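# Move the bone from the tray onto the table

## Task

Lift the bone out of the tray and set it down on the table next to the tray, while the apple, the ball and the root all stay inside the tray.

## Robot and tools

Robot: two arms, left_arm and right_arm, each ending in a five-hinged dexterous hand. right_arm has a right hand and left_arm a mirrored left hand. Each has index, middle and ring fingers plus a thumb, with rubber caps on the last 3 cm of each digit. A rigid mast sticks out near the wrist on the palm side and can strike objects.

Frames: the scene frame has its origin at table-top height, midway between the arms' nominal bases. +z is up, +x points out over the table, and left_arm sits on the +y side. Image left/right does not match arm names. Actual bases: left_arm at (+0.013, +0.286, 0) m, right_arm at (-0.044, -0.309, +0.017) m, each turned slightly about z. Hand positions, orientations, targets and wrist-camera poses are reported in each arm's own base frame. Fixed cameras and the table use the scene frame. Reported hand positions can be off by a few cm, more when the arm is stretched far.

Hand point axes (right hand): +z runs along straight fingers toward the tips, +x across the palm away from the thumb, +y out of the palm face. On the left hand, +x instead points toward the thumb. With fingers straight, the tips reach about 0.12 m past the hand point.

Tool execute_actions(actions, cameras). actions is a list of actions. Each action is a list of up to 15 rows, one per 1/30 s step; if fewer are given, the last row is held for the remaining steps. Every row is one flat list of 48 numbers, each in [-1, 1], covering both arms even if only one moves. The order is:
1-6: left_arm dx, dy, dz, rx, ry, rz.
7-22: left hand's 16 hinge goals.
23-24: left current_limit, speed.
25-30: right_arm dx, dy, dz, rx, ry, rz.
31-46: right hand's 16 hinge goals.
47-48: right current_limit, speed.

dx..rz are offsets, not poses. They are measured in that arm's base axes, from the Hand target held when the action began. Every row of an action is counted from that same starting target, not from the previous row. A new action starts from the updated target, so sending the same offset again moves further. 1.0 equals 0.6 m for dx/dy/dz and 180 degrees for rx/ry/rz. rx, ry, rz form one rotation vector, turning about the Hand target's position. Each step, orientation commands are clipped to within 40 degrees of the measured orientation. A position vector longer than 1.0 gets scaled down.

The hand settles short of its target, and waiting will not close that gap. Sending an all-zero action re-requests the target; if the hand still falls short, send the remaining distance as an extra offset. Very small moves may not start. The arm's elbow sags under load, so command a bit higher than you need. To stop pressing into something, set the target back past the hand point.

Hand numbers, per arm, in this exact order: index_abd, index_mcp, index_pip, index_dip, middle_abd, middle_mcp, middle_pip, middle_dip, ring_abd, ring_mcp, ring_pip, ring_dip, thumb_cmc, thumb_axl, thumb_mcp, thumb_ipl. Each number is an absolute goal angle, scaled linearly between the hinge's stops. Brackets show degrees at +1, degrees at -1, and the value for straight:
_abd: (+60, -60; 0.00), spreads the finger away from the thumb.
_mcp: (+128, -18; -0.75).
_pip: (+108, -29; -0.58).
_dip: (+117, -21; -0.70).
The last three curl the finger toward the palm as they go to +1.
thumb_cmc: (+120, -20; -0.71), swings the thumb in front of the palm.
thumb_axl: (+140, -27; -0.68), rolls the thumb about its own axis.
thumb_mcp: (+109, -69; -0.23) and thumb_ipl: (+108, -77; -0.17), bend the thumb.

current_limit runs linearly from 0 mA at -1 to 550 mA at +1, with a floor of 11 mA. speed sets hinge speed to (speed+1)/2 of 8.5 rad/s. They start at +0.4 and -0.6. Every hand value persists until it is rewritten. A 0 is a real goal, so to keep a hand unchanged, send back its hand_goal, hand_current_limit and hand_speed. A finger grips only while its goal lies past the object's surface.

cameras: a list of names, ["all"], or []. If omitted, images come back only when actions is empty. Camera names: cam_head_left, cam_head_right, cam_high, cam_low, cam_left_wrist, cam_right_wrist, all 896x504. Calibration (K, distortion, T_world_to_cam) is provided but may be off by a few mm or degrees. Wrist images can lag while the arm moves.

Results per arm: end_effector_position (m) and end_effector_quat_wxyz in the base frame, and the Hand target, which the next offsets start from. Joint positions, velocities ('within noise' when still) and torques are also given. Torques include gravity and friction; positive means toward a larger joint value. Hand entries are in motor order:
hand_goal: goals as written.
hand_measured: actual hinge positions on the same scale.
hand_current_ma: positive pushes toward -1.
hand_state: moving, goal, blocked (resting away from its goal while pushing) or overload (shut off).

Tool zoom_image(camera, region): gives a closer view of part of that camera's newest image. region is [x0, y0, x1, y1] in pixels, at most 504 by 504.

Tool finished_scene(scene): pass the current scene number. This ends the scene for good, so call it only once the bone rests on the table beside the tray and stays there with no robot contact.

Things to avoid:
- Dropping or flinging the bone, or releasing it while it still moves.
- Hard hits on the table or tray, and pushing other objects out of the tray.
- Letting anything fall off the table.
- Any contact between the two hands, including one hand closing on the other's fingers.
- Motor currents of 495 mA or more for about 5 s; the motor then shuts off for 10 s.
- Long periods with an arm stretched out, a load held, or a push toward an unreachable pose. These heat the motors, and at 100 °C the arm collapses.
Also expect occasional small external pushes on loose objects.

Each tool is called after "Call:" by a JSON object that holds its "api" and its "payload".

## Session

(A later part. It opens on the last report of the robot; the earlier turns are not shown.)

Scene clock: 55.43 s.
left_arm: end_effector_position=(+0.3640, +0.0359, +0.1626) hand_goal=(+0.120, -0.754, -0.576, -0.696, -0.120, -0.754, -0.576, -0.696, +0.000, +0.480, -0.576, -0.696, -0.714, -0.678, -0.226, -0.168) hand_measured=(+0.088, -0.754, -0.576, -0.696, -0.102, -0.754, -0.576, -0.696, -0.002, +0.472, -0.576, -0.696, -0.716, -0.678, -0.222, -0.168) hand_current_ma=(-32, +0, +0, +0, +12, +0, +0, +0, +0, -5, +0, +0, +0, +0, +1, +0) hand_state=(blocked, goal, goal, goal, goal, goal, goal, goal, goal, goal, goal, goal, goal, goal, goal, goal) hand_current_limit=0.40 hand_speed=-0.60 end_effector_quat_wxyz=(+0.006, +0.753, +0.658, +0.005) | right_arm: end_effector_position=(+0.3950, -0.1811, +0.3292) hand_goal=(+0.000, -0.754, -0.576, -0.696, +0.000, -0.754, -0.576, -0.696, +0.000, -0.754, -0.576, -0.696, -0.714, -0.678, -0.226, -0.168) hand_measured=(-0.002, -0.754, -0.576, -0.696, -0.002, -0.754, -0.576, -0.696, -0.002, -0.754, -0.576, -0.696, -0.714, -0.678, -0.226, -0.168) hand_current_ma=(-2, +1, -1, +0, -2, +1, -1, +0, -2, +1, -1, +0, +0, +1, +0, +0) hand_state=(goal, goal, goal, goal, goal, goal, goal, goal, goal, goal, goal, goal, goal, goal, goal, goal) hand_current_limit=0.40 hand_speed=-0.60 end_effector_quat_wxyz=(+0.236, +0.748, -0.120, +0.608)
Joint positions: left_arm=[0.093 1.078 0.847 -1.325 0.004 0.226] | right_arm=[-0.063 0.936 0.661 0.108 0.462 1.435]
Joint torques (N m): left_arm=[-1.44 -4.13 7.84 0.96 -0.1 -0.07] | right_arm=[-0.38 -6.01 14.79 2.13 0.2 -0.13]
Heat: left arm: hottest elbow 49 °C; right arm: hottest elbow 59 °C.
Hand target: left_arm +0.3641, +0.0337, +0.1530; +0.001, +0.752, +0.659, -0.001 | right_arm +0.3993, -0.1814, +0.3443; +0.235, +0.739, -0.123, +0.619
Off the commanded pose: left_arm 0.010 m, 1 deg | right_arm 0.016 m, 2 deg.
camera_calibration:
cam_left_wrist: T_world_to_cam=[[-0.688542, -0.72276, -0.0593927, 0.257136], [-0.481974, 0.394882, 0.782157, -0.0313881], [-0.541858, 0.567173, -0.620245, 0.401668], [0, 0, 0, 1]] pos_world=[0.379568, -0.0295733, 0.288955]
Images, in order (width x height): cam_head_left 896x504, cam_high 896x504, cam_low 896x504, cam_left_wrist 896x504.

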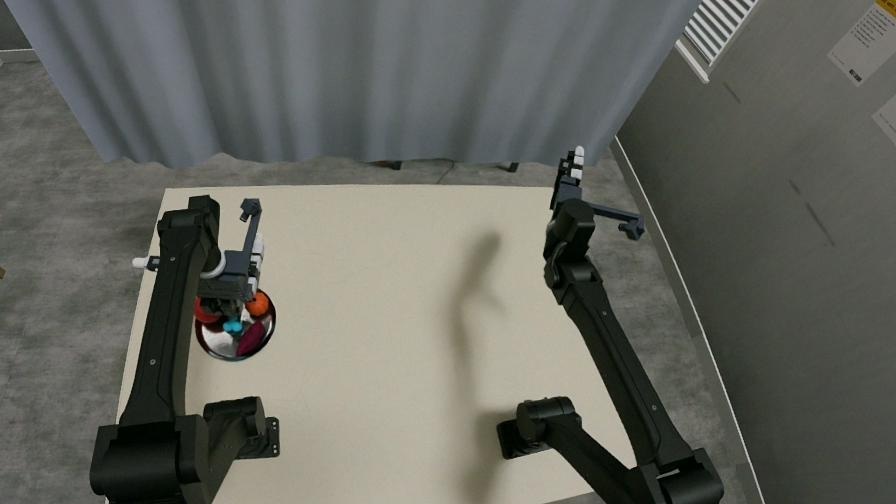

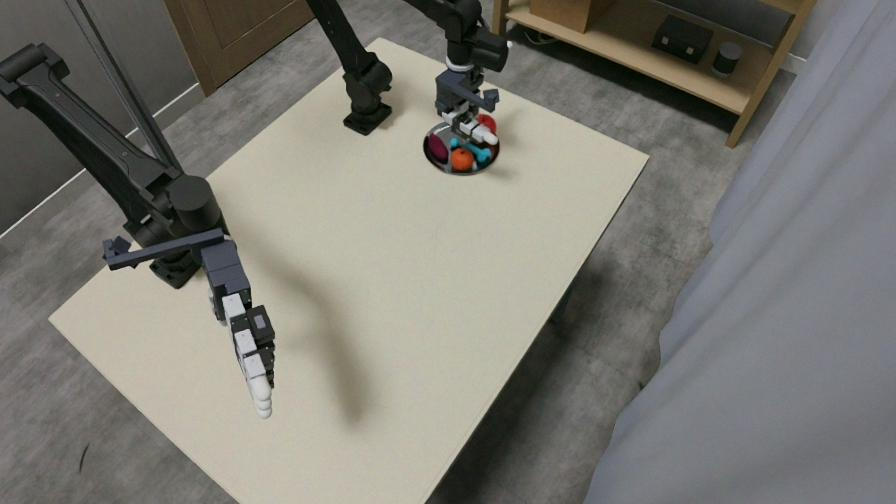

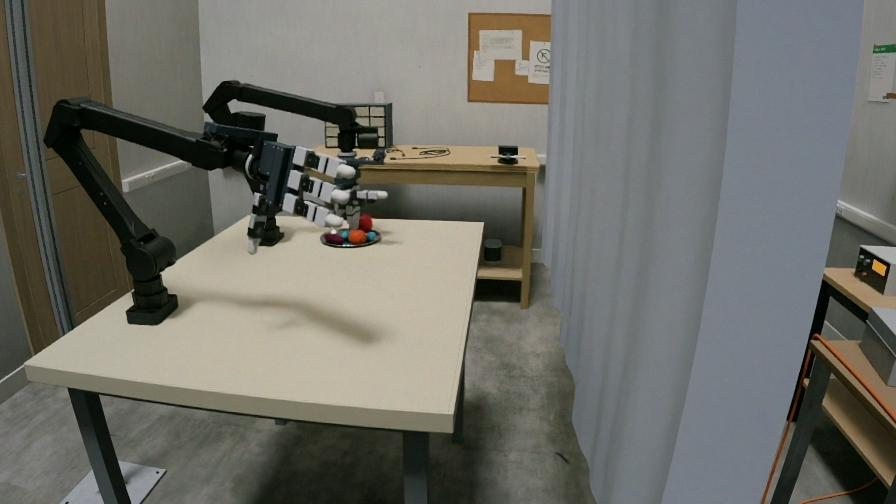

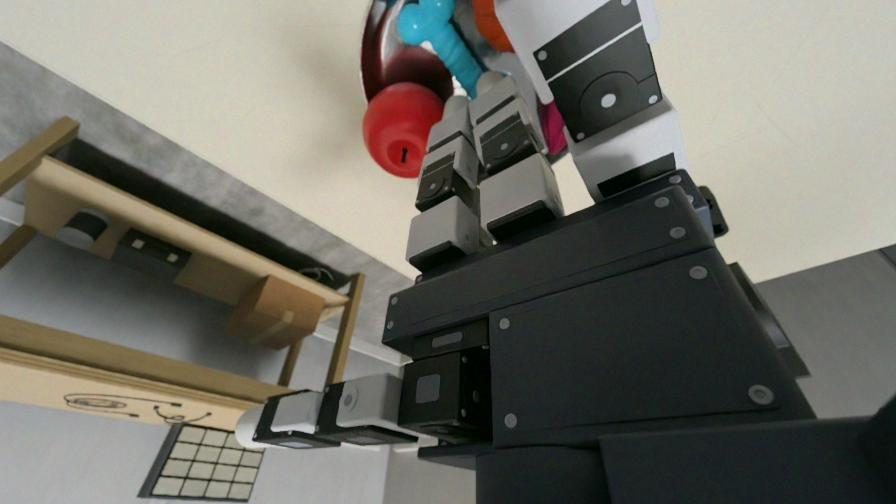

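Call:
{"api": "execute_actions", "payload": {"actions": [[[0,0.008,-0.025,0,0,0, 0.12,-0.754,-0.576,-0.696, -0.12,-0.754,-0.576,-0.696, 0,0.48,-0.576,-0.696, -0.714,-0.678,-0.226,-0.168, 0.4,-0.6, 0,0,0,0,0,0, 0,-0.754,-0.576,-0.696, 0,-0.754,-0.576,-0.696, 0,-0.754,-0.576,-0.696, -0.714,-0.678,-0.226,-0.168, 0.4,-0.6]],[[0,0,0,0,0,0, 0.05,-0.754,-0.576,-0.696, -0.03,-0.754,-0.576,-0.696, 0,0.48,-0.576,-0.696, -0.714,-0.678,-0.226,-0.168, 0.4,-0.9, 0,0,0,0,0,0, 0,-0.754,-0.576,-0.696, 0,-0.754,-0.576,-0.696, 0,-0.754,-0.576,-0.696, -0.714,-0.678,-0.226,-0.168, 0.4,-0.6]],[[0,0,0,0,0,0, 0.0,-0.754,-0.576,-0.696, 0.07,-0.754,-0.576,-0.696, 0,0.48,-0.576,-0.696, -0.714,-0.678,-0.226,-0.168, 0.4,-0.9, 0,0,0,0,0,0, 0,-0.754,-0.576,-0.696, 0,-0.754,-0.576,-0.696, 0,-0.754,-0.576,-0.696, -0.714,-0.678,-0.226,-0.168, 0.4,-0.6]]], "cameras": ["cam_head_left","cam_high","cam_low","cam_left_wrist"]}}

Call:
{"api": "zoom_image", "payload": {"camera": "cam_left_wrist", "region": [360, 0, 560, 140]}}

Call:
{"api": "zoom_image", "payload": {"camera": "cam_high", "region": [410, 80, 520, 190]}}

Call:
{"api": "zoom_image", "payload": {"camera": "cam_low", "region": [310, 180, 400, 260]}}

Scene clock: 68.30 s.
left_arm: end_effector_position=(+0.3663, +0.0361, +0.1532) hand_goal=(+0.000, -0.754, -0.576, -0.696, +0.070, -0.754, -0.576, -0.696, +0.000, +0.480, -0.576, -0.696, -0.714, -0.678, -0.226, -0.168) hand_measured=(+0.042, -0.758, -0.578, -0.696, +0.064, -0.754, -0.576, -0.696, -0.002, +0.472, -0.576, -0.696, -0.716, -0.678, -0.222, -0.168) hand_current_ma=(+51, -1, +0, +0, -2, +0, +0, +0, +0, -5, +0, +0, +0, +0, +1, +0) hand_state=(blocked, goal, goal, goal, goal, goal, goal, goal, goal, goal, goal, goal, goal, goal, goal, goal) hand_current_limit=0.40 hand_speed=-0.90 end_effector_quat_wxyz=(+0.009, +0.753, +0.658, +0.010) | right_arm: end_effector_position=(+0.3950, -0.1811, +0.3292) hand_goal=(+0.000, -0.754, -0.576, -0.696, +0.000, -0.754, -0.576, -0.696, +0.000, -0.754, -0.576, -0.696, -0.714, -0.678, -0.226, -0.168) hand_measured=(-0.002, -0.754, -0.576, -0.696, -0.002, -0.754, -0.576, -0.696, -0.002, -0.754, -0.576, -0.696, -0.714, -0.678, -0.226, -0.168) hand_current_ma=(-2, +1, -1, +0, -2, +1, -1, +0, -2, +1, -1, +0, +0, +1, +0, +0) hand_state=(goal, goal, goal, goal, goal, goal, goal, goal, goal, goal, goal, goal, goal, goal, goal, goal) hand_current_limit=0.40 hand_speed=-0.60 end_effector_quat_wxyz=(+0.236, +0.748, -0.120, +0.608)
Joint positions: left_arm=[0.093 1.084 0.822 -1.283 0.004 0.226] | right_arm=[-0.063 0.936 0.661 0.108 0.462 1.435]
Joint torques (N m): left_arm=[-0.15 -3.6 7.3 1.05 -0.12 0.11] | right_arm=[-0.38 -6.07 14.78 2.14 0.2 -0.13]
Heat: left arm: hottest elbow 49 °C; right arm: hottest elbow 61 °C.
Hand target: left_arm +0.3641, +0.0386, +0.1380; +0.001, +0.752, +0.659, -0.001 | right_arm +0.3993, -0.1814, +0.3443; +0.235, +0.739, -0.123, +0.619
Off the commanded pose: left_arm 0.016 m, 2 deg | right_arm 0.016 m, 2 deg.
camera_calibration:
cam_left_wrist: T_world_to_cam=[[-0.687519, -0.722954, -0.0682239, 0.259263], [-0.491555, 0.394183, 0.776527, -0.0186883], [-0.5345, 0.567413, -0.62638, 0.395262], [0, 0, 0, 1]] pos_world=[0.38033, -0.0294746, 0.279784]
Images, in order (width x height): cam_head_left 896x504, cam_high 896x504, cam_low 896x504, cam_left_wrist 896x504.

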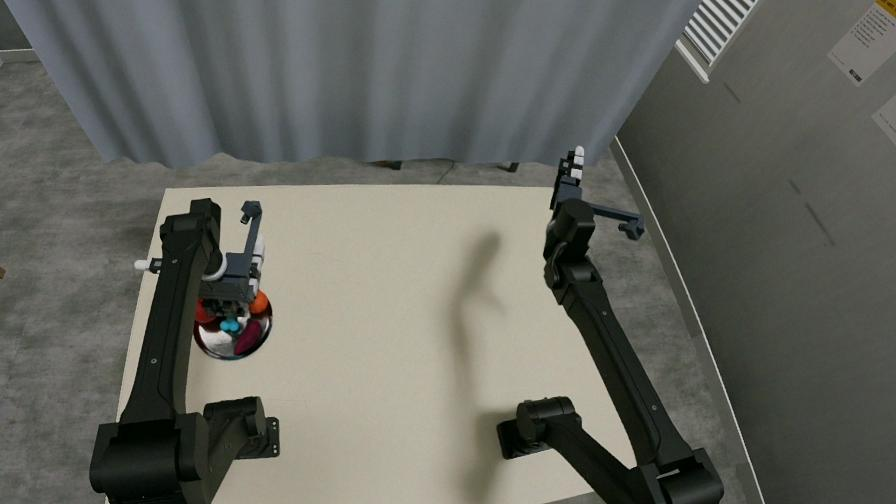

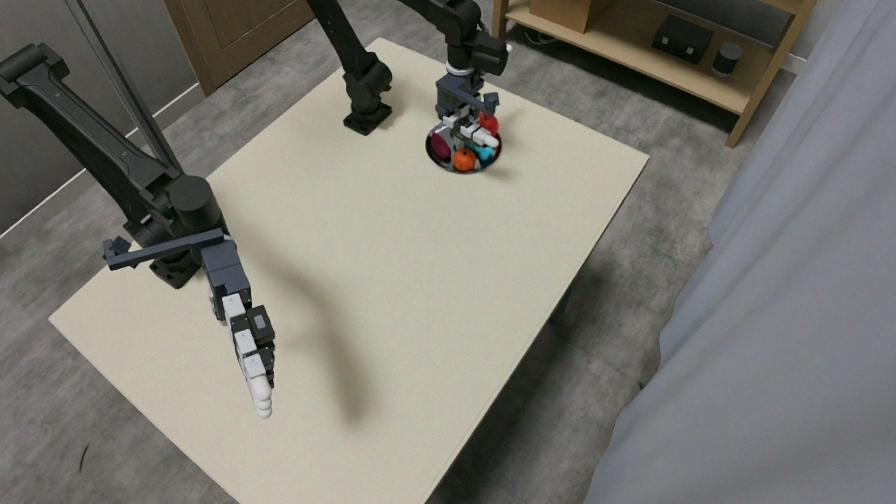

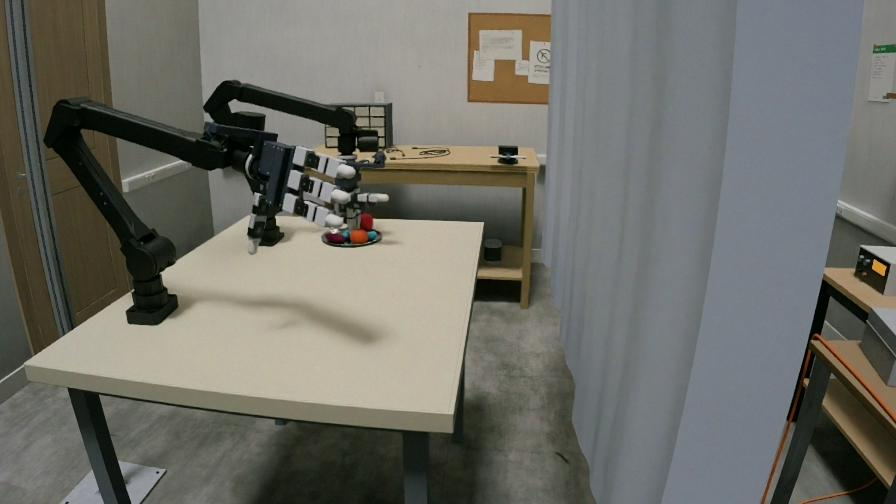

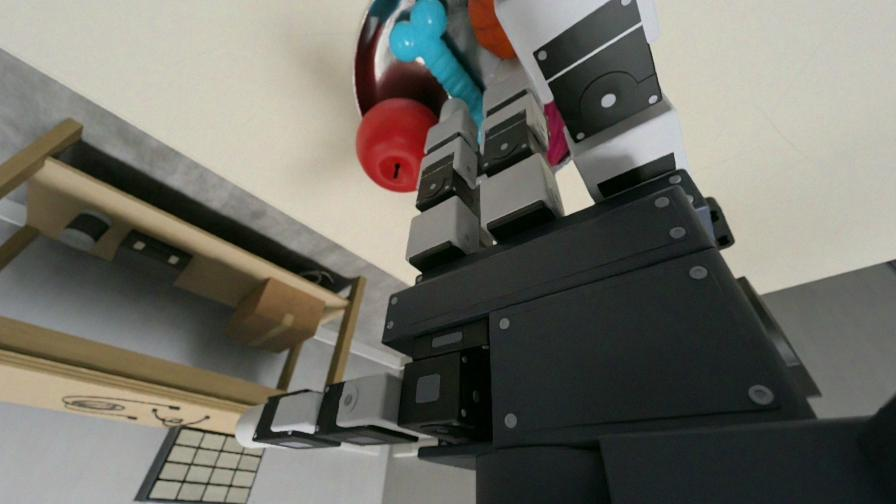

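Scaled by 2.520 from the camera's 896x504 image, which has a finer 1280x720 frame.

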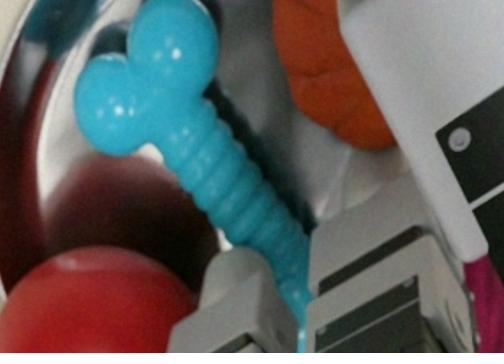

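Scaled by 4.582 from the camera's 896x504 image, which has a finer 1280x720 frame.

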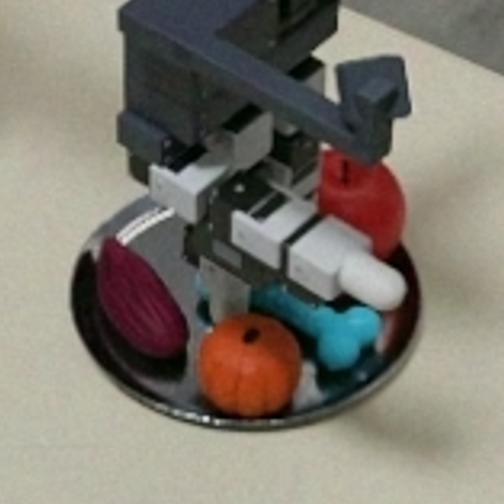

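Scaled by 5.600 from the camera's 896x504 image, which has a finer 1280x720 frame.

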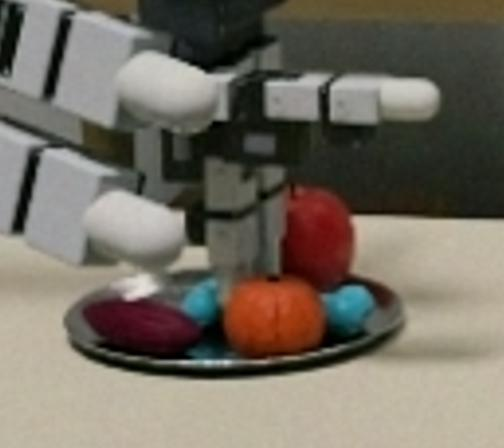

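Call:
{"api": "execute_actions", "payload": {"actions": [[[0,0,0.025,0,0,0, 0.0,-0.754,-0.576,-0.696, 0.07,-0.754,-0.576,-0.696, 0,0.48,-0.576,-0.696, -0.714,-0.678,-0.226,-0.168, 0.4,-0.9, 0,0,0,0,0,0, 0,-0.754,-0.576,-0.696, 0,-0.754,-0.576,-0.696, 0,-0.754,-0.576,-0.696, -0.714,-0.678,-0.226,-0.168, 0.4,-0.6]],[[0,0.015,0,0,0,0, -0.03,-0.754,-0.576,-0.696, 0.07,-0.754,-0.576,-0.696, 0,0.48,-0.576,-0.696, -0.714,-0.678,-0.226,-0.168, 0.4,-0.9, 0,0,0,0,0,0, 0,-0.754,-0.576,-0.696, 0,-0.754,-0.576,-0.696, 0,-0.754,-0.576,-0.696, -0.714,-0.678,-0.226,-0.168, 0.4,-0.6]]], "cameras": ["cam_high","cam_low","cam_left_wrist"]}}

Call:
{"api": "zoom_image", "payload": {"camera": "cam_left_wrist", "region": [360, 0, 560, 140]}}

Call:
{"api": "zoom_image", "payload": {"camera": "cam_high", "region": [410, 80, 520, 190]}}

Call:
{"api": "zoom_image", "payload": {"camera": "cam_low", "region": [310, 180, 400, 260]}}

Scene clock: 81.67 s.
left_arm: end_effector_position=(+0.3606, +0.0440, +0.1514) hand_goal=(-0.030, -0.754, -0.576, -0.696, +0.070, -0.754, -0.576, -0.696, +0.000, +0.480, -0.576, -0.696, -0.714, -0.678, -0.226, -0.168) hand_measured=(-0.016, -0.746, -0.572, -0.694, +0.066, -0.754, -0.576, -0.696, -0.002, +0.472, -0.576, -0.696, -0.716, -0.678, -0.222, -0.168) hand_current_ma=(+9, +4, +2, +0, -1, +0, +0, +0, +0, -5, +0, +0, +0, +0, +1, +0) hand_state=(goal, goal, goal, goal, goal, goal, goal, goal, goal, goal, goal, goal, goal, goal, goal, goal) hand_current_limit=0.40 hand_speed=-0.90 end_effector_quat_wxyz=(+0.004, +0.752, +0.659, +0.001) | right_arm: end_effector_position=(+0.3950, -0.1811, +0.3292) hand_goal=(+0.000, -0.754, -0.576, -0.696, +0.000, -0.754, -0.576, -0.696, +0.000, -0.754, -0.576, -0.696, -0.714, -0.678, -0.226, -0.168) hand_measured=(-0.002, -0.754, -0.576, -0.696, -0.002, -0.754, -0.576, -0.696, -0.002, -0.754, -0.576, -0.696, -0.714, -0.678, -0.226, -0.168) hand_current_ma=(-2, +1, -1, +0, -2, +1, -1, +0, -2, +1, -1, +0, +0, +1, +0, +0) hand_state=(goal, goal, goal, goal, goal, goal, goal, goal, goal, goal, goal, goal, goal, goal, goal, goal) hand_current_limit=0.40 hand_speed=-0.60 end_effector_quat_wxyz=(+0.236, +0.748, -0.120, +0.608)
Joint positions: left_arm=[0.124 1.084 0.822 -1.303 0.005 0.255] | right_arm=[-0.063 0.936 0.661 0.108 0.462 1.435]
Joint torques (N m): left_arm=[-0.03 -4.31 9.73 0.16 -0.16 0.18] | right_arm=[-0.38 -6.07 14.79 2.13 0.21 -0.13]
Heat: left arm: hottest elbow 50 °C; right arm: hottest elbow 63 °C.
Hand target: left_arm +0.3640, +0.0475, +0.1530; +0.001, +0.752, +0.659, -0.001 | right_arm +0.3993, -0.1814, +0.3443; +0.235, +0.739, -0.123, +0.619
Off the commanded pose: left_arm 0.005 m, 0 deg | right_arm 0.016 m, 2 deg.
camera_calibration:
cam_left_wrist: T_world_to_cam=[[-0.686998, -0.724754, -0.0525873, 0.258479], [-0.477295, 0.395493, 0.784713, -0.0296626], [-0.547926, 0.564196, -0.617624, 0.390156], [0, 0, 0, 1]] pos_world=[0.377193, -0.0210589, 0.277839]
Images, in order (width x height): cam_high 896x504, cam_low 896x504, cam_left_wrist 896x504.

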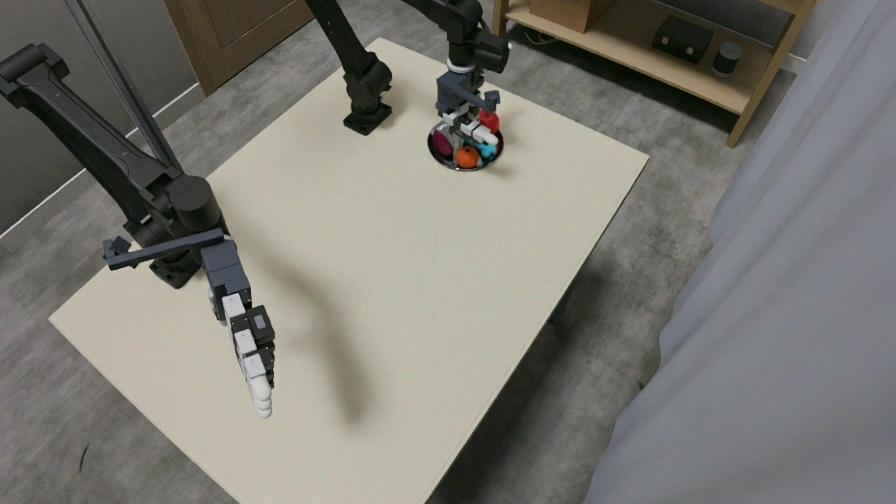

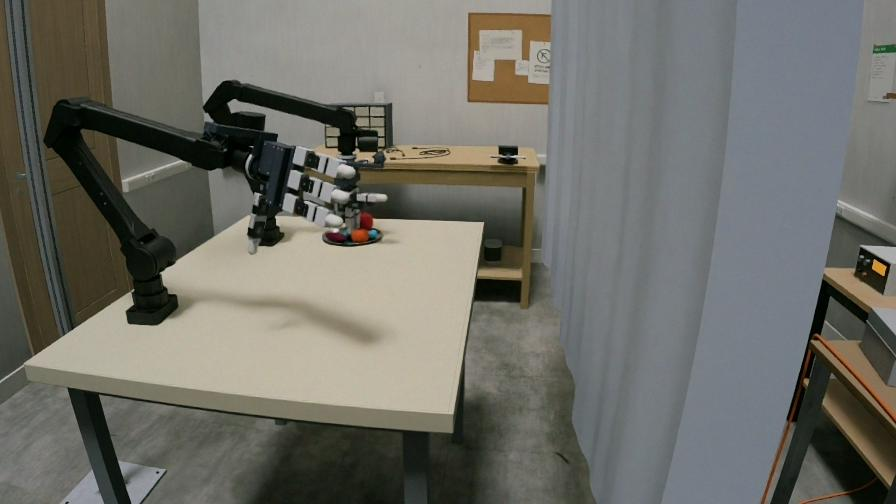

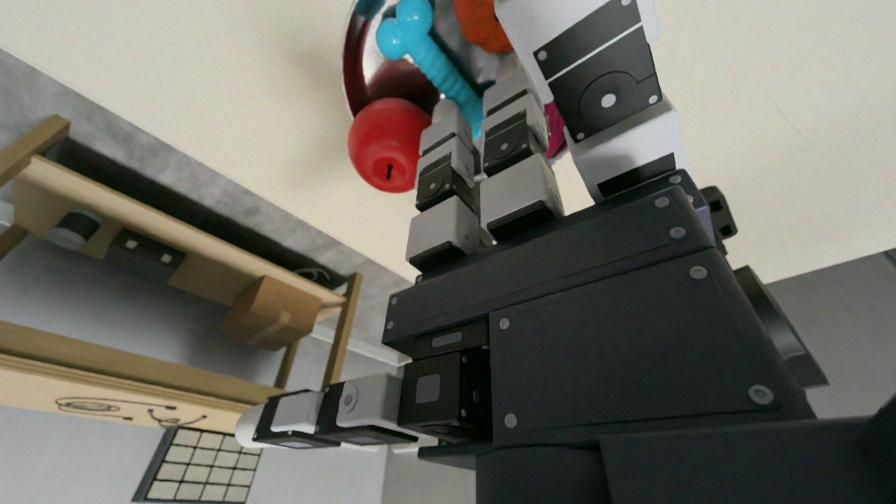

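Scaled by 2.520 from the camera's 896x504 image, which has a finer 1280x720 frame.

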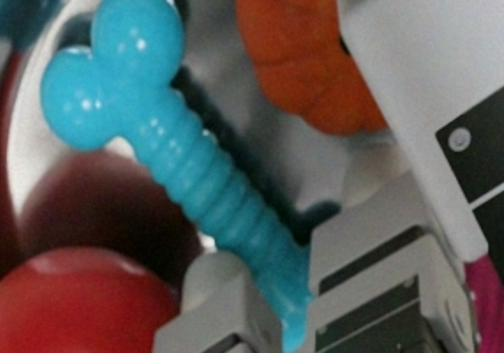

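Scaled by 4.582 from the camera's 896x504 image, which has a finer 1280x720 frame.

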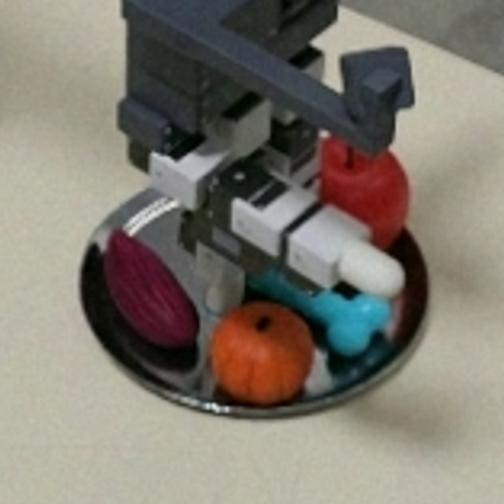

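Scaled by 5.600 from the camera's 896x504 image, which has a finer 1280x720 frame.

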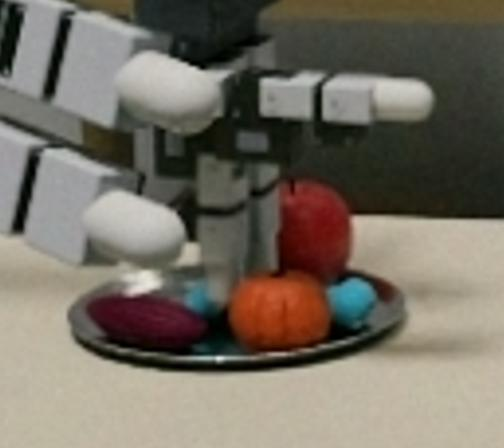

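Call:
{"api": "execute_actions", "payload": {"actions": [[[-0.007,0.021,0.013,0,0,0.033, -0.03,-0.754,-0.576,-0.696, 0.07,-0.754,-0.576,-0.696, 0,0.48,-0.576,-0.696, -0.714,-0.678,-0.226,-0.168, 0.4,-0.8, 0,0,0,0,0,0, 0,-0.754,-0.576,-0.696, 0,-0.754,-0.576,-0.696, 0,-0.754,-0.576,-0.696, -0.714,-0.678,-0.226,-0.168, 0.4,-0.6]],[[0,0,-0.02,0,0,0, -0.03,-0.754,-0.576,-0.696, 0.07,-0.754,-0.576,-0.696, 0,0.48,-0.576,-0.696, -0.714,-0.678,-0.226,-0.168, 0.4,-0.8, 0,0,0,0,0,0, 0,-0.754,-0.576,-0.696, 0,-0.754,-0.576,-0.696, 0,-0.754,-0.576,-0.696, -0.714,-0.678,-0.226,-0.168, 0.4,-0.6]]], "cameras": ["cam_high","cam_low","cam_left_wrist"]}}

Call:
{"api": "zoom_image", "payload": {"camera": "cam_left_wrist", "region": [340, 0, 540, 140]}}

Call:
{"api": "zoom_image", "payload": {"camera": "cam_high", "region": [410, 80, 520, 190]}}

Call:
{"api": "zoom_image", "payload": {"camera": "cam_low", "region": [310, 180, 400, 260]}}

Scene clock: 101.43 s.
left_arm: end_effector_position=(+0.3561, +0.0543, +0.1504) hand_goal=(-0.030, -0.754, -0.576, -0.696, +0.070, -0.754, -0.576, -0.696, +0.000, +0.480, -0.576, -0.696, -0.714, -0.678, -0.226, -0.168) hand_measured=(-0.018, -0.752, -0.574, -0.694, +0.066, -0.754, -0.576, -0.696, -0.002, +0.472, -0.576, -0.696, -0.716, -0.678, -0.222, -0.168) hand_current_ma=(+7, +0, +1, +0, -1, +0, +0, +0, +0, -5, +0, +0, +0, +0, +1, +0) hand_state=(goal, goal, goal, goal, goal, goal, goal, goal, goal, goal, goal, goal, goal, goal, goal, goal) hand_current_limit=0.40 hand_speed=-0.80 end_effector_quat_wxyz=(+0.001, +0.724, +0.690, -0.003) | right_arm: end_effector_position=(+0.3950, -0.1811, +0.3292) hand_goal=(+0.000, -0.754, -0.576, -0.696, +0.000, -0.754, -0.576, -0.696, +0.000, -0.754, -0.576, -0.696, -0.714, -0.678, -0.226, -0.168) hand_measured=(-0.002, -0.754, -0.576, -0.696, -0.002, -0.754, -0.576, -0.696, -0.002, -0.754, -0.576, -0.696, -0.714, -0.678, -0.226, -0.168) hand_current_ma=(-2, +1, -1, +0, -2, +1, -1, +0, -2, +1, -1, +0, +0, +1, +0, +0) hand_state=(goal, goal, goal, goal, goal, goal, goal, goal, goal, goal, goal, goal, goal, goal, goal, goal) hand_current_limit=0.40 hand_speed=-0.60 end_effector_quat_wxyz=(+0.236, +0.748, -0.120, +0.608)
Joint positions: left_arm=[0.137 1.084 0.822 -1.314 0.005 0.186] | right_arm=[-0.063 0.936 0.661 0.108 0.462 1.435]
Joint torques (N m): left_arm=[0.03 -4.48 8.73 0.99 -0.18 -0.08] | right_arm=[-0.38 -6.07 14.78 2.14 0.2 -0.13]
Heat: left arm: hottest elbow 54 °C; right arm: hottest elbow 66 °C.
Hand target: left_arm +0.3599, +0.0602, +0.1488; +0.001, +0.717, +0.697, -0.001 | right_arm +0.3993, -0.1814, +0.3443; +0.235, +0.739, -0.123, +0.619
Off the commanded pose: left_arm 0.007 m, 1 deg | right_arm 0.016 m, 2 deg.
camera_calibration:
cam_left_wrist: T_world_to_cam=[[-0.626226, -0.778419, -0.0436526, 0.242679], [-0.498764, 0.356956, 0.789821, -0.0260496], [-0.599229, 0.516379, -0.611782, 0.401355], [0, 0, 0, 1]] pos_world=[0.379483, -0.00904665, 0.27671]
Images, in order (width x height): cam_high 896x504, cam_low 896x504, cam_left_wrist 896x504.

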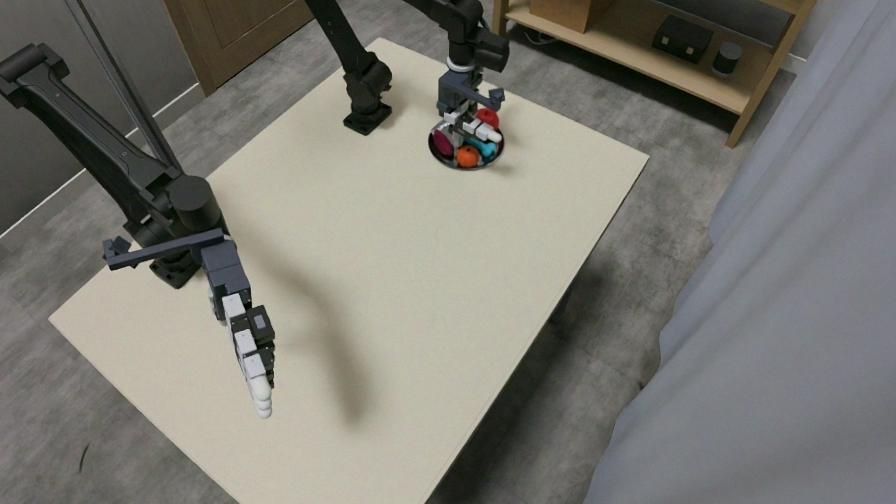

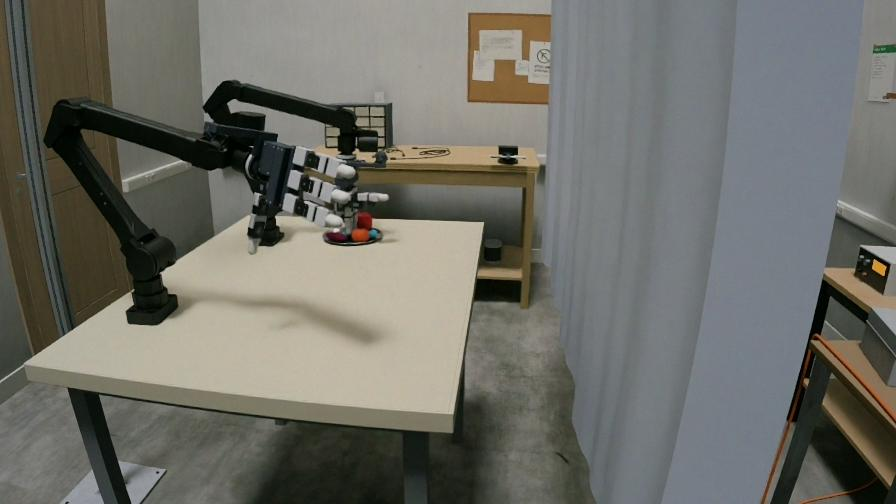

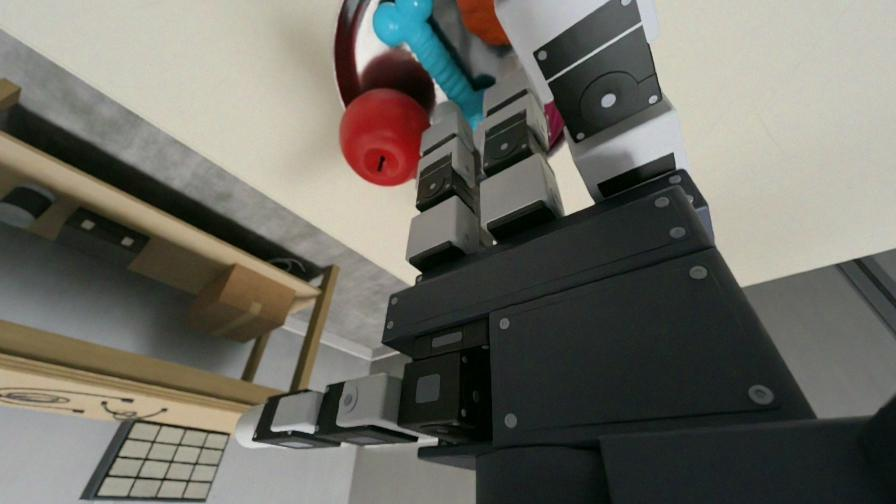

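Scaled by 2.520 from the camera's 896x504 image, which has a finer 1280x720 frame.

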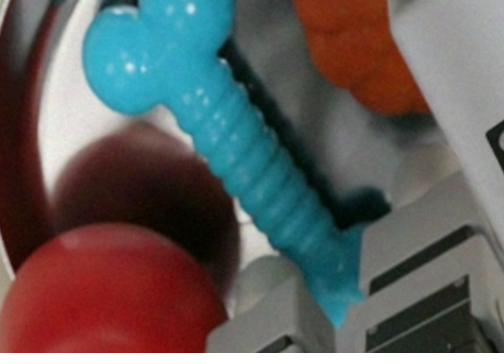

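Scaled by 4.582 from the camera's 896x504 image, which has a finer 1280x720 frame.

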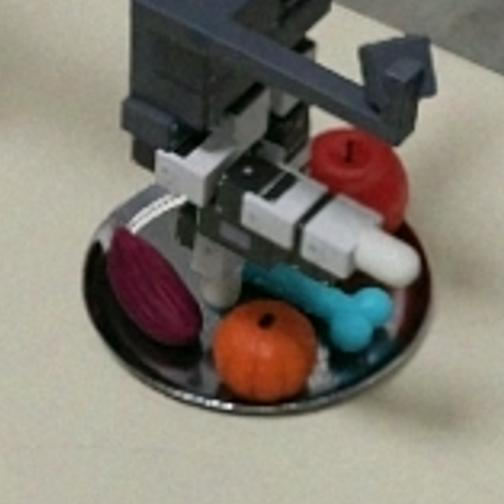

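Scaled by 5.600 from the camera's 896x504 image, which has a finer 1280x720 frame.

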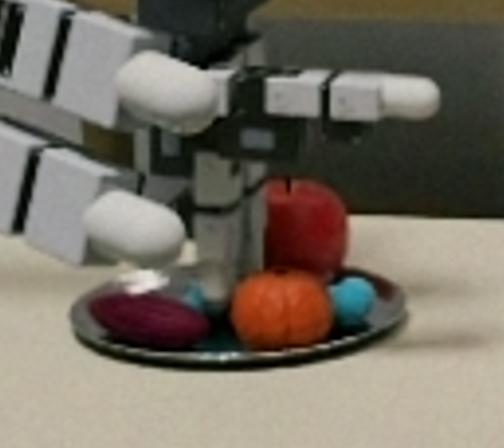

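Call:
{"api": "execute_actions", "payload": {"actions": [[[0,0,0.08,0,0,0, -0.03,-0.754,-0.576,-0.696, 0.07,-0.754,-0.576,-0.696, 0,0.48,-0.576,-0.696, -0.714,-0.678,-0.226,-0.168, 0.4,-0.8, 0,0,0,0,0,0, 0,-0.754,-0.576,-0.696, 0,-0.754,-0.576,-0.696, 0,-0.754,-0.576,-0.696, -0.714,-0.678,-0.226,-0.168, 0.4,-0.6]],[[0.0635,0.003,0,0,0,-0.047, -0.02,-0.754,-0.576,-0.696, 0.03,-0.754,-0.576,-0.696, 0,0.48,-0.576,-0.696, -0.714,-0.678,-0.226,-0.168, 0.4,-0.8, 0,0,0,0,0,0, 0,-0.754,-0.576,-0.696, 0,-0.754,-0.576,-0.696, 0,-0.754,-0.576,-0.696, -0.714,-0.678,-0.226,-0.168, 0.4,-0.6]]], "cameras": ["cam_head_left","cam_high","cam_left_wrist"]}}

Call:
{"api": "zoom_image", "payload": {"camera": "cam_left_wrist", "region": [340, 0, 560, 140]}}

Call:
{"api": "zoom_image", "payload": {"camera": "cam_high", "region": [410, 80, 520, 190]}}

Call:
{"api": "zoom_image", "payload": {"camera": "cam_head_left", "region": [170, 260, 290, 370]}}

Scene clock: 113.63 s.
left_arm: end_effector_position=(+0.3774, +0.0557, +0.1795) hand_goal=(-0.020, -0.754, -0.576, -0.696, +0.030, -0.754, -0.576, -0.696, +0.000, +0.480, -0.576, -0.696, -0.714, -0.678, -0.226, -0.168) hand_measured=(-0.012, -0.754, -0.576, -0.696, +0.032, -0.754, -0.576, -0.696, -0.002, +0.472, -0.576, -0.696, -0.716, -0.678, -0.222, -0.168) hand_current_ma=(+4, +0, +0, +0, +1, +0, +0, +0, +0, -5, +0, +0, +0, +0, +1, +0) hand_state=(goal, goal, goal, goal, goal, goal, goal, goal, goal, goal, goal, goal, goal, goal, goal, goal) hand_current_limit=0.40 hand_speed=-0.80 end_effector_quat_wxyz=(-0.010, +0.766, +0.643, -0.017) | right_arm: end_effector_position=(+0.3950, -0.1811, +0.3292) hand_goal=(+0.000, -0.754, -0.576, -0.696, +0.000, -0.754, -0.576, -0.696, +0.000, -0.754, -0.576, -0.696, -0.714, -0.678, -0.226, -0.168) hand_measured=(-0.002, -0.754, -0.576, -0.696, -0.002, -0.754, -0.576, -0.696, -0.002, -0.754, -0.576, -0.696, -0.714, -0.678, -0.226, -0.168) hand_current_ma=(-2, +1, -1, +0, -2, +1, -1, +0, -2, +1, -1, +0, +0, +1, +0, +0) hand_state=(goal, goal, goal, goal, goal, goal, goal, goal, goal, goal, goal, goal, goal, goal, goal, goal) hand_current_limit=0.40 hand_speed=-0.60 end_effector_quat_wxyz=(+0.236, +0.748, -0.120, +0.608)
Joint positions: left_arm=[0.166 1.149 0.956 -1.417 0 0.34] | right_arm=[-0.063 0.936 0.661 0.108 0.462 1.435]
Joint torques (N m): left_arm=[0.03 -5.01 12.56 0.72 0 0.2] | right_arm=[-0.38 -6.01 14.78 2.14 0.21 -0.13]
Heat: left arm: hottest elbow 54 °C; right arm: hottest elbow 67 °C.
Hand target: left_arm +0.3980, +0.0619, +0.1968; +0.001, +0.766, +0.642, -0.001 | right_arm +0.3993, -0.1814, +0.3443; +0.235, +0.739, -0.123, +0.619
Off the commanded pose: left_arm 0.028 m, 2 deg | right_arm 0.016 m, 2 deg.
camera_calibration:
cam_left_wrist: T_world_to_cam=[[-0.719309, -0.694464, -0.0177193, 0.284202], [-0.422594, 0.417184, 0.804594, -0.0737334], [-0.551369, 0.58624, -0.593561, 0.405958], [0, 0, 0, 1]] pos_world=[0.397102, -0.00986035, 0.305322]
Images, in order (width x height): cam_head_left 896x504, cam_high 896x504, cam_left_wrist 896x504.

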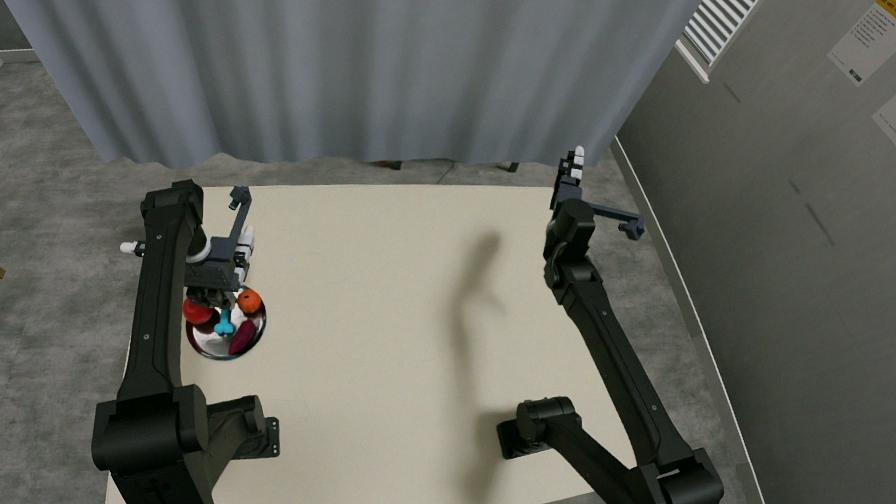

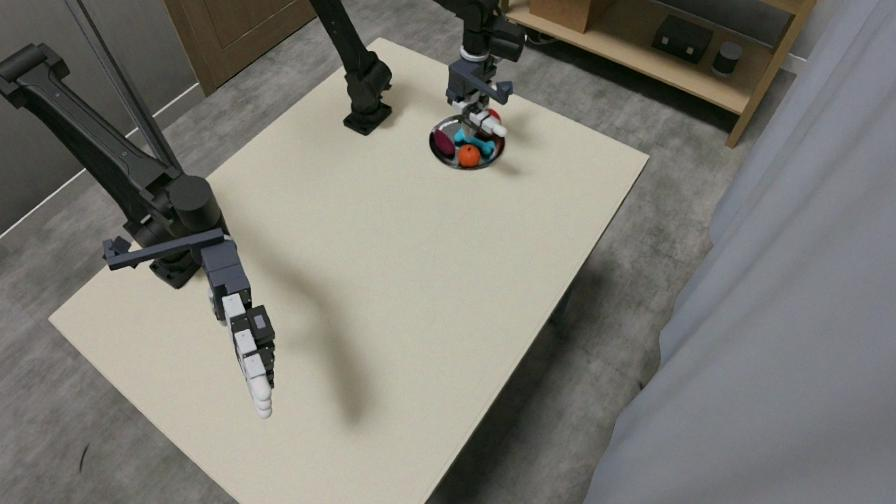

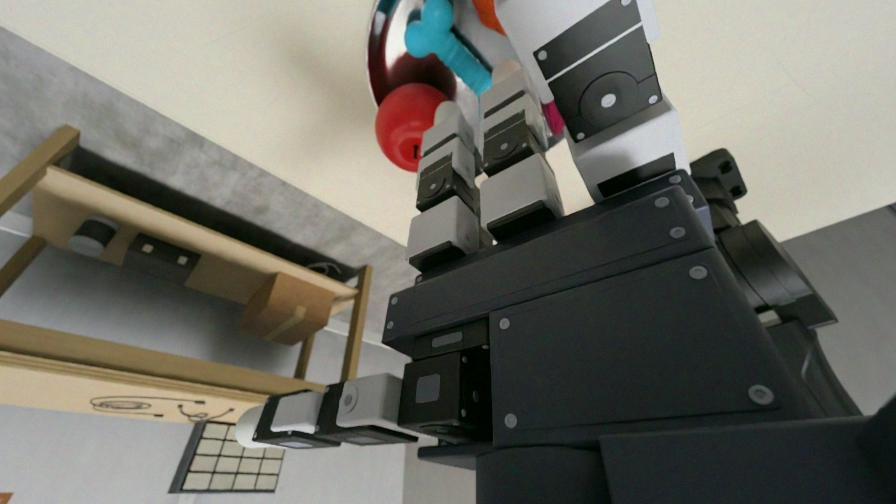

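Scaled by 2.291 from the camera's 896x504 image, which has a finer 1280x720 frame.

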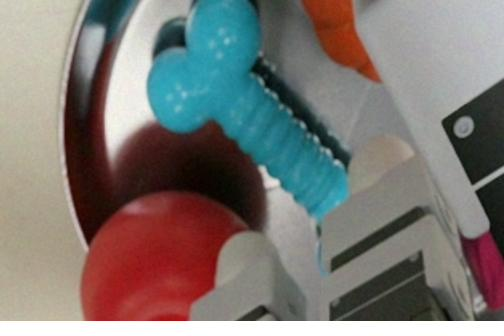

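Scaled by 4.582 from the camera's 896x504 image, which has a finer 1280x720 frame.

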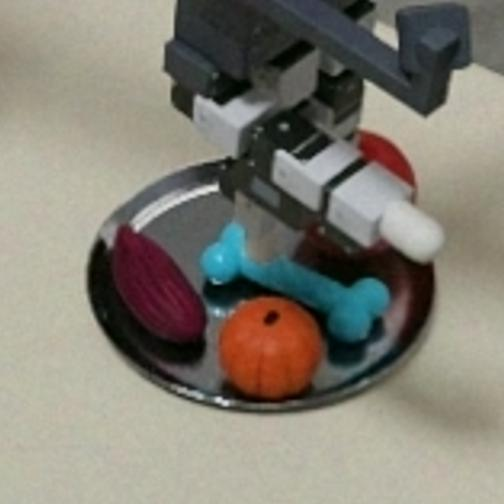

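Scaled by 4.200 from the camera's 896x504 image, which has a finer 1280x720 frame.

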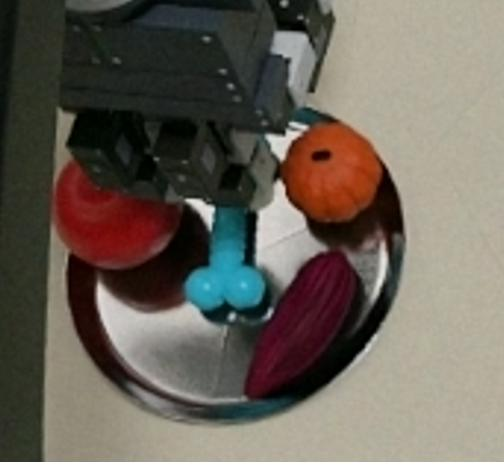

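Call:
{"api": "execute_actions", "payload": {"actions": [[[-0.108,0,0.03,0,0,0.047, -0.02,-0.754,-0.576,-0.696, 0.03,0.48,-0.576,-0.696, 0,0.48,-0.576,-0.696, -0.714,-0.678,-0.226,-0.168, 0.4,-0.6, 0,0,0,0,0,0, 0,-0.754,-0.576,-0.696, 0,-0.754,-0.576,-0.696, 0,-0.754,-0.576,-0.696, -0.714,-0.678,-0.226,-0.168, 0.4,-0.6]],[[0,0.05,-0.05,0,0,0, -0.02,-0.754,-0.576,-0.696, 0.03,0.48,-0.576,-0.696, 0,0.48,-0.576,-0.696, -0.714,-0.678,-0.226,-0.168, 0.4,-0.6, 0,0,0,0,0,0, 0,-0.754,-0.576,-0.696, 0,-0.754,-0.576,-0.696, 0,-0.754,-0.576,-0.696, -0.714,-0.678,-0.226,-0.168, 0.4,-0.6]],[[0,0,-0.03,0,0,0, -0.02,-0.754,-0.576,-0.696, 0.03,0.48,-0.576,-0.696, 0,0.48,-0.576,-0.696, -0.714,-0.678,-0.226,-0.168, 0.4,-0.6, 0,0,0,0,0,0, 0,-0.754,-0.576,-0.696, 0,-0.754,-0.576,-0.696, 0,-0.754,-0.576,-0.696, -0.714,-0.678,-0.226,-0.168, 0.4,-0.6]]], "cameras": ["cam_high","cam_low","cam_left_wrist"]}}

Call:
{"api": "zoom_image", "payload": {"camera": "cam_left_wrist", "region": [340, 0, 560, 140]}}

Call:
{"api": "zoom_image", "payload": {"camera": "cam_high", "region": [410, 80, 520, 190]}}

Scene clock: 124.73 s.
left_arm: end_effector_position=(+0.3340, +0.0904, +0.1771) hand_goal=(-0.020, -0.754, -0.576, -0.696, +0.030, +0.480, -0.576, -0.696, +0.000, +0.480, -0.576, -0.696, -0.714, -0.678, -0.226, -0.168) hand_measured=(-0.016, -0.754, -0.576, -0.696, +0.032, +0.456, -0.576, -0.696, -0.002, +0.472, -0.576, -0.696, -0.714, -0.678, -0.222, -0.168) hand_current_ma=(+1, +0, +0, +0, +0, -26, +0, +0, +0, -5, +0, +0, +0, +0, +2, +0) hand_state=(goal, goal, goal, goal, goal, blocked, goal, goal, goal, goal, goal, goal, goal, goal, goal, goal) hand_current_limit=0.40 hand_speed=-0.60 end_effector_quat_wxyz=(+0.005, +0.716, +0.698, +0.007) | right_arm: end_effector_position=(+0.3950, -0.1811, +0.3292) hand_goal=(+0.000, -0.754, -0.576, -0.696, +0.000, -0.754, -0.576, -0.696, +0.000, -0.754, -0.576, -0.696, -0.714, -0.678, -0.226, -0.168) hand_measured=(-0.002, -0.754, -0.576, -0.696, -0.002, -0.754, -0.576, -0.696, -0.002, -0.754, -0.576, -0.696, -0.714, -0.678, -0.226, -0.168) hand_current_ma=(-2, +1, -1, +0, -2, +1, -1, +0, -2, +1, -1, +0, +0, +1, +0, +0) hand_state=(goal, goal, goal, goal, goal, goal, goal, goal, goal, goal, goal, goal, goal, goal, goal, goal) hand_current_limit=0.40 hand_speed=-0.60 end_effector_quat_wxyz=(+0.236, +0.748, -0.120, +0.608)
Joint positions: left_arm=[0.277 1.008 0.84 -1.385 0.002 0.303] | right_arm=[-0.063 0.936 0.661 0.108 0.462 1.435]
Joint torques (N m): left_arm=[-0.09 -3.43 7.88 1.06 0 0.14] | right_arm=[-0.38 -6.07 14.79 2.14 0.2 -0.12]
Heat: left arm: hottest elbow 56 °C; right arm: hottest elbow 68 °C.
Hand target: left_arm +0.3332, +0.0920, +0.1669; +0.001, +0.717, +0.697, -0.001 | right_arm +0.3993, -0.1814, +0.3443; +0.235, +0.739, -0.123, +0.619
Off the commanded pose: left_arm 0.010 m, 1 deg | right_arm 0.016 m, 2 deg.
camera_calibration:
cam_left_wrist: T_world_to_cam=[[-0.60655, -0.792526, -0.0632455, 0.256322], [-0.522992, 0.337818, 0.782533, -0.0599834], [-0.598812, 0.507722, -0.619389, 0.387652], [0, 0, 0, 1]] pos_world=[0.356232, 0.0265858, 0.303257]
Images, in order (width x height): cam_high 896x504, cam_low 896x504, cam_left_wrist 896x504.

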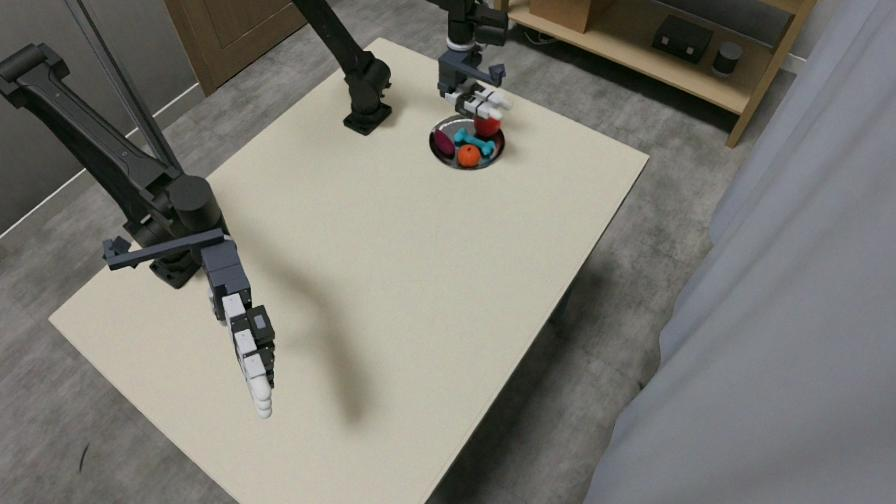

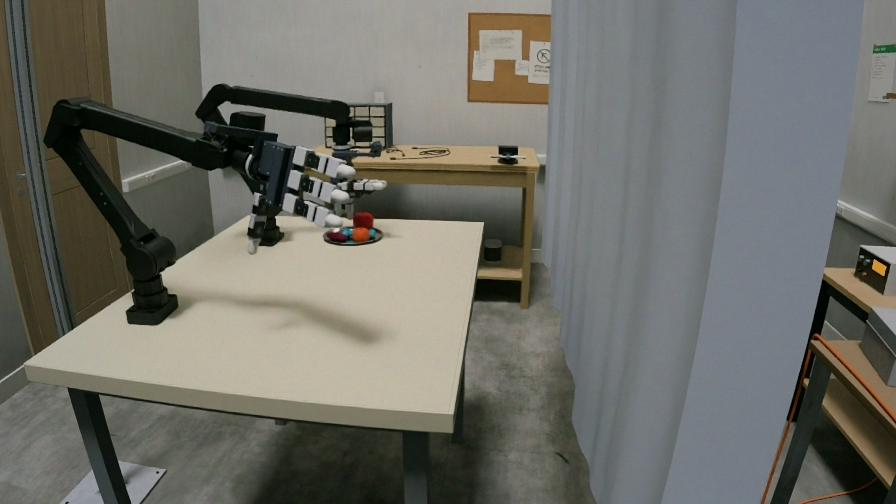

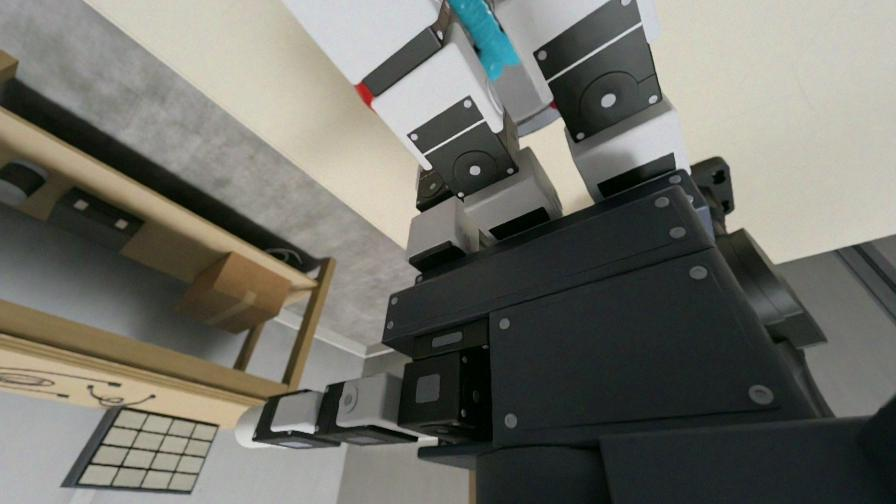

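Scaled by 2.291 from the camera's 896x504 image, which has a finer 1280x720 frame.

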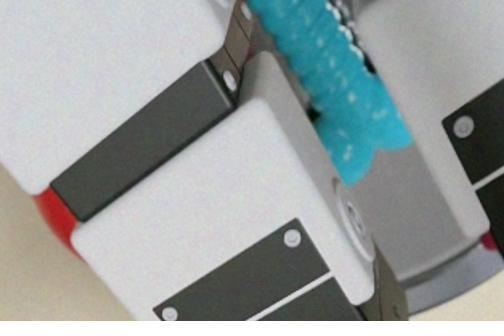

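Scaled by 4.582 from the camera's 896x504 image, which has a finer 1280x720 frame.

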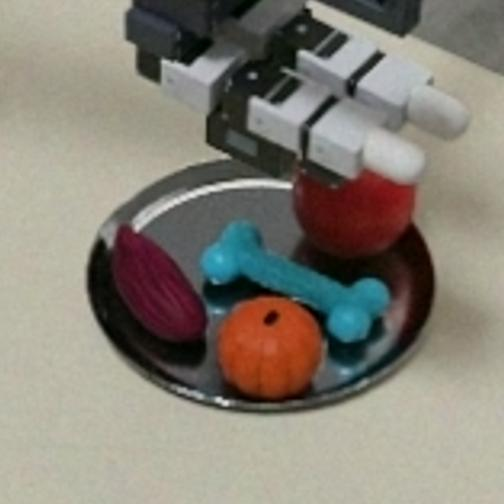

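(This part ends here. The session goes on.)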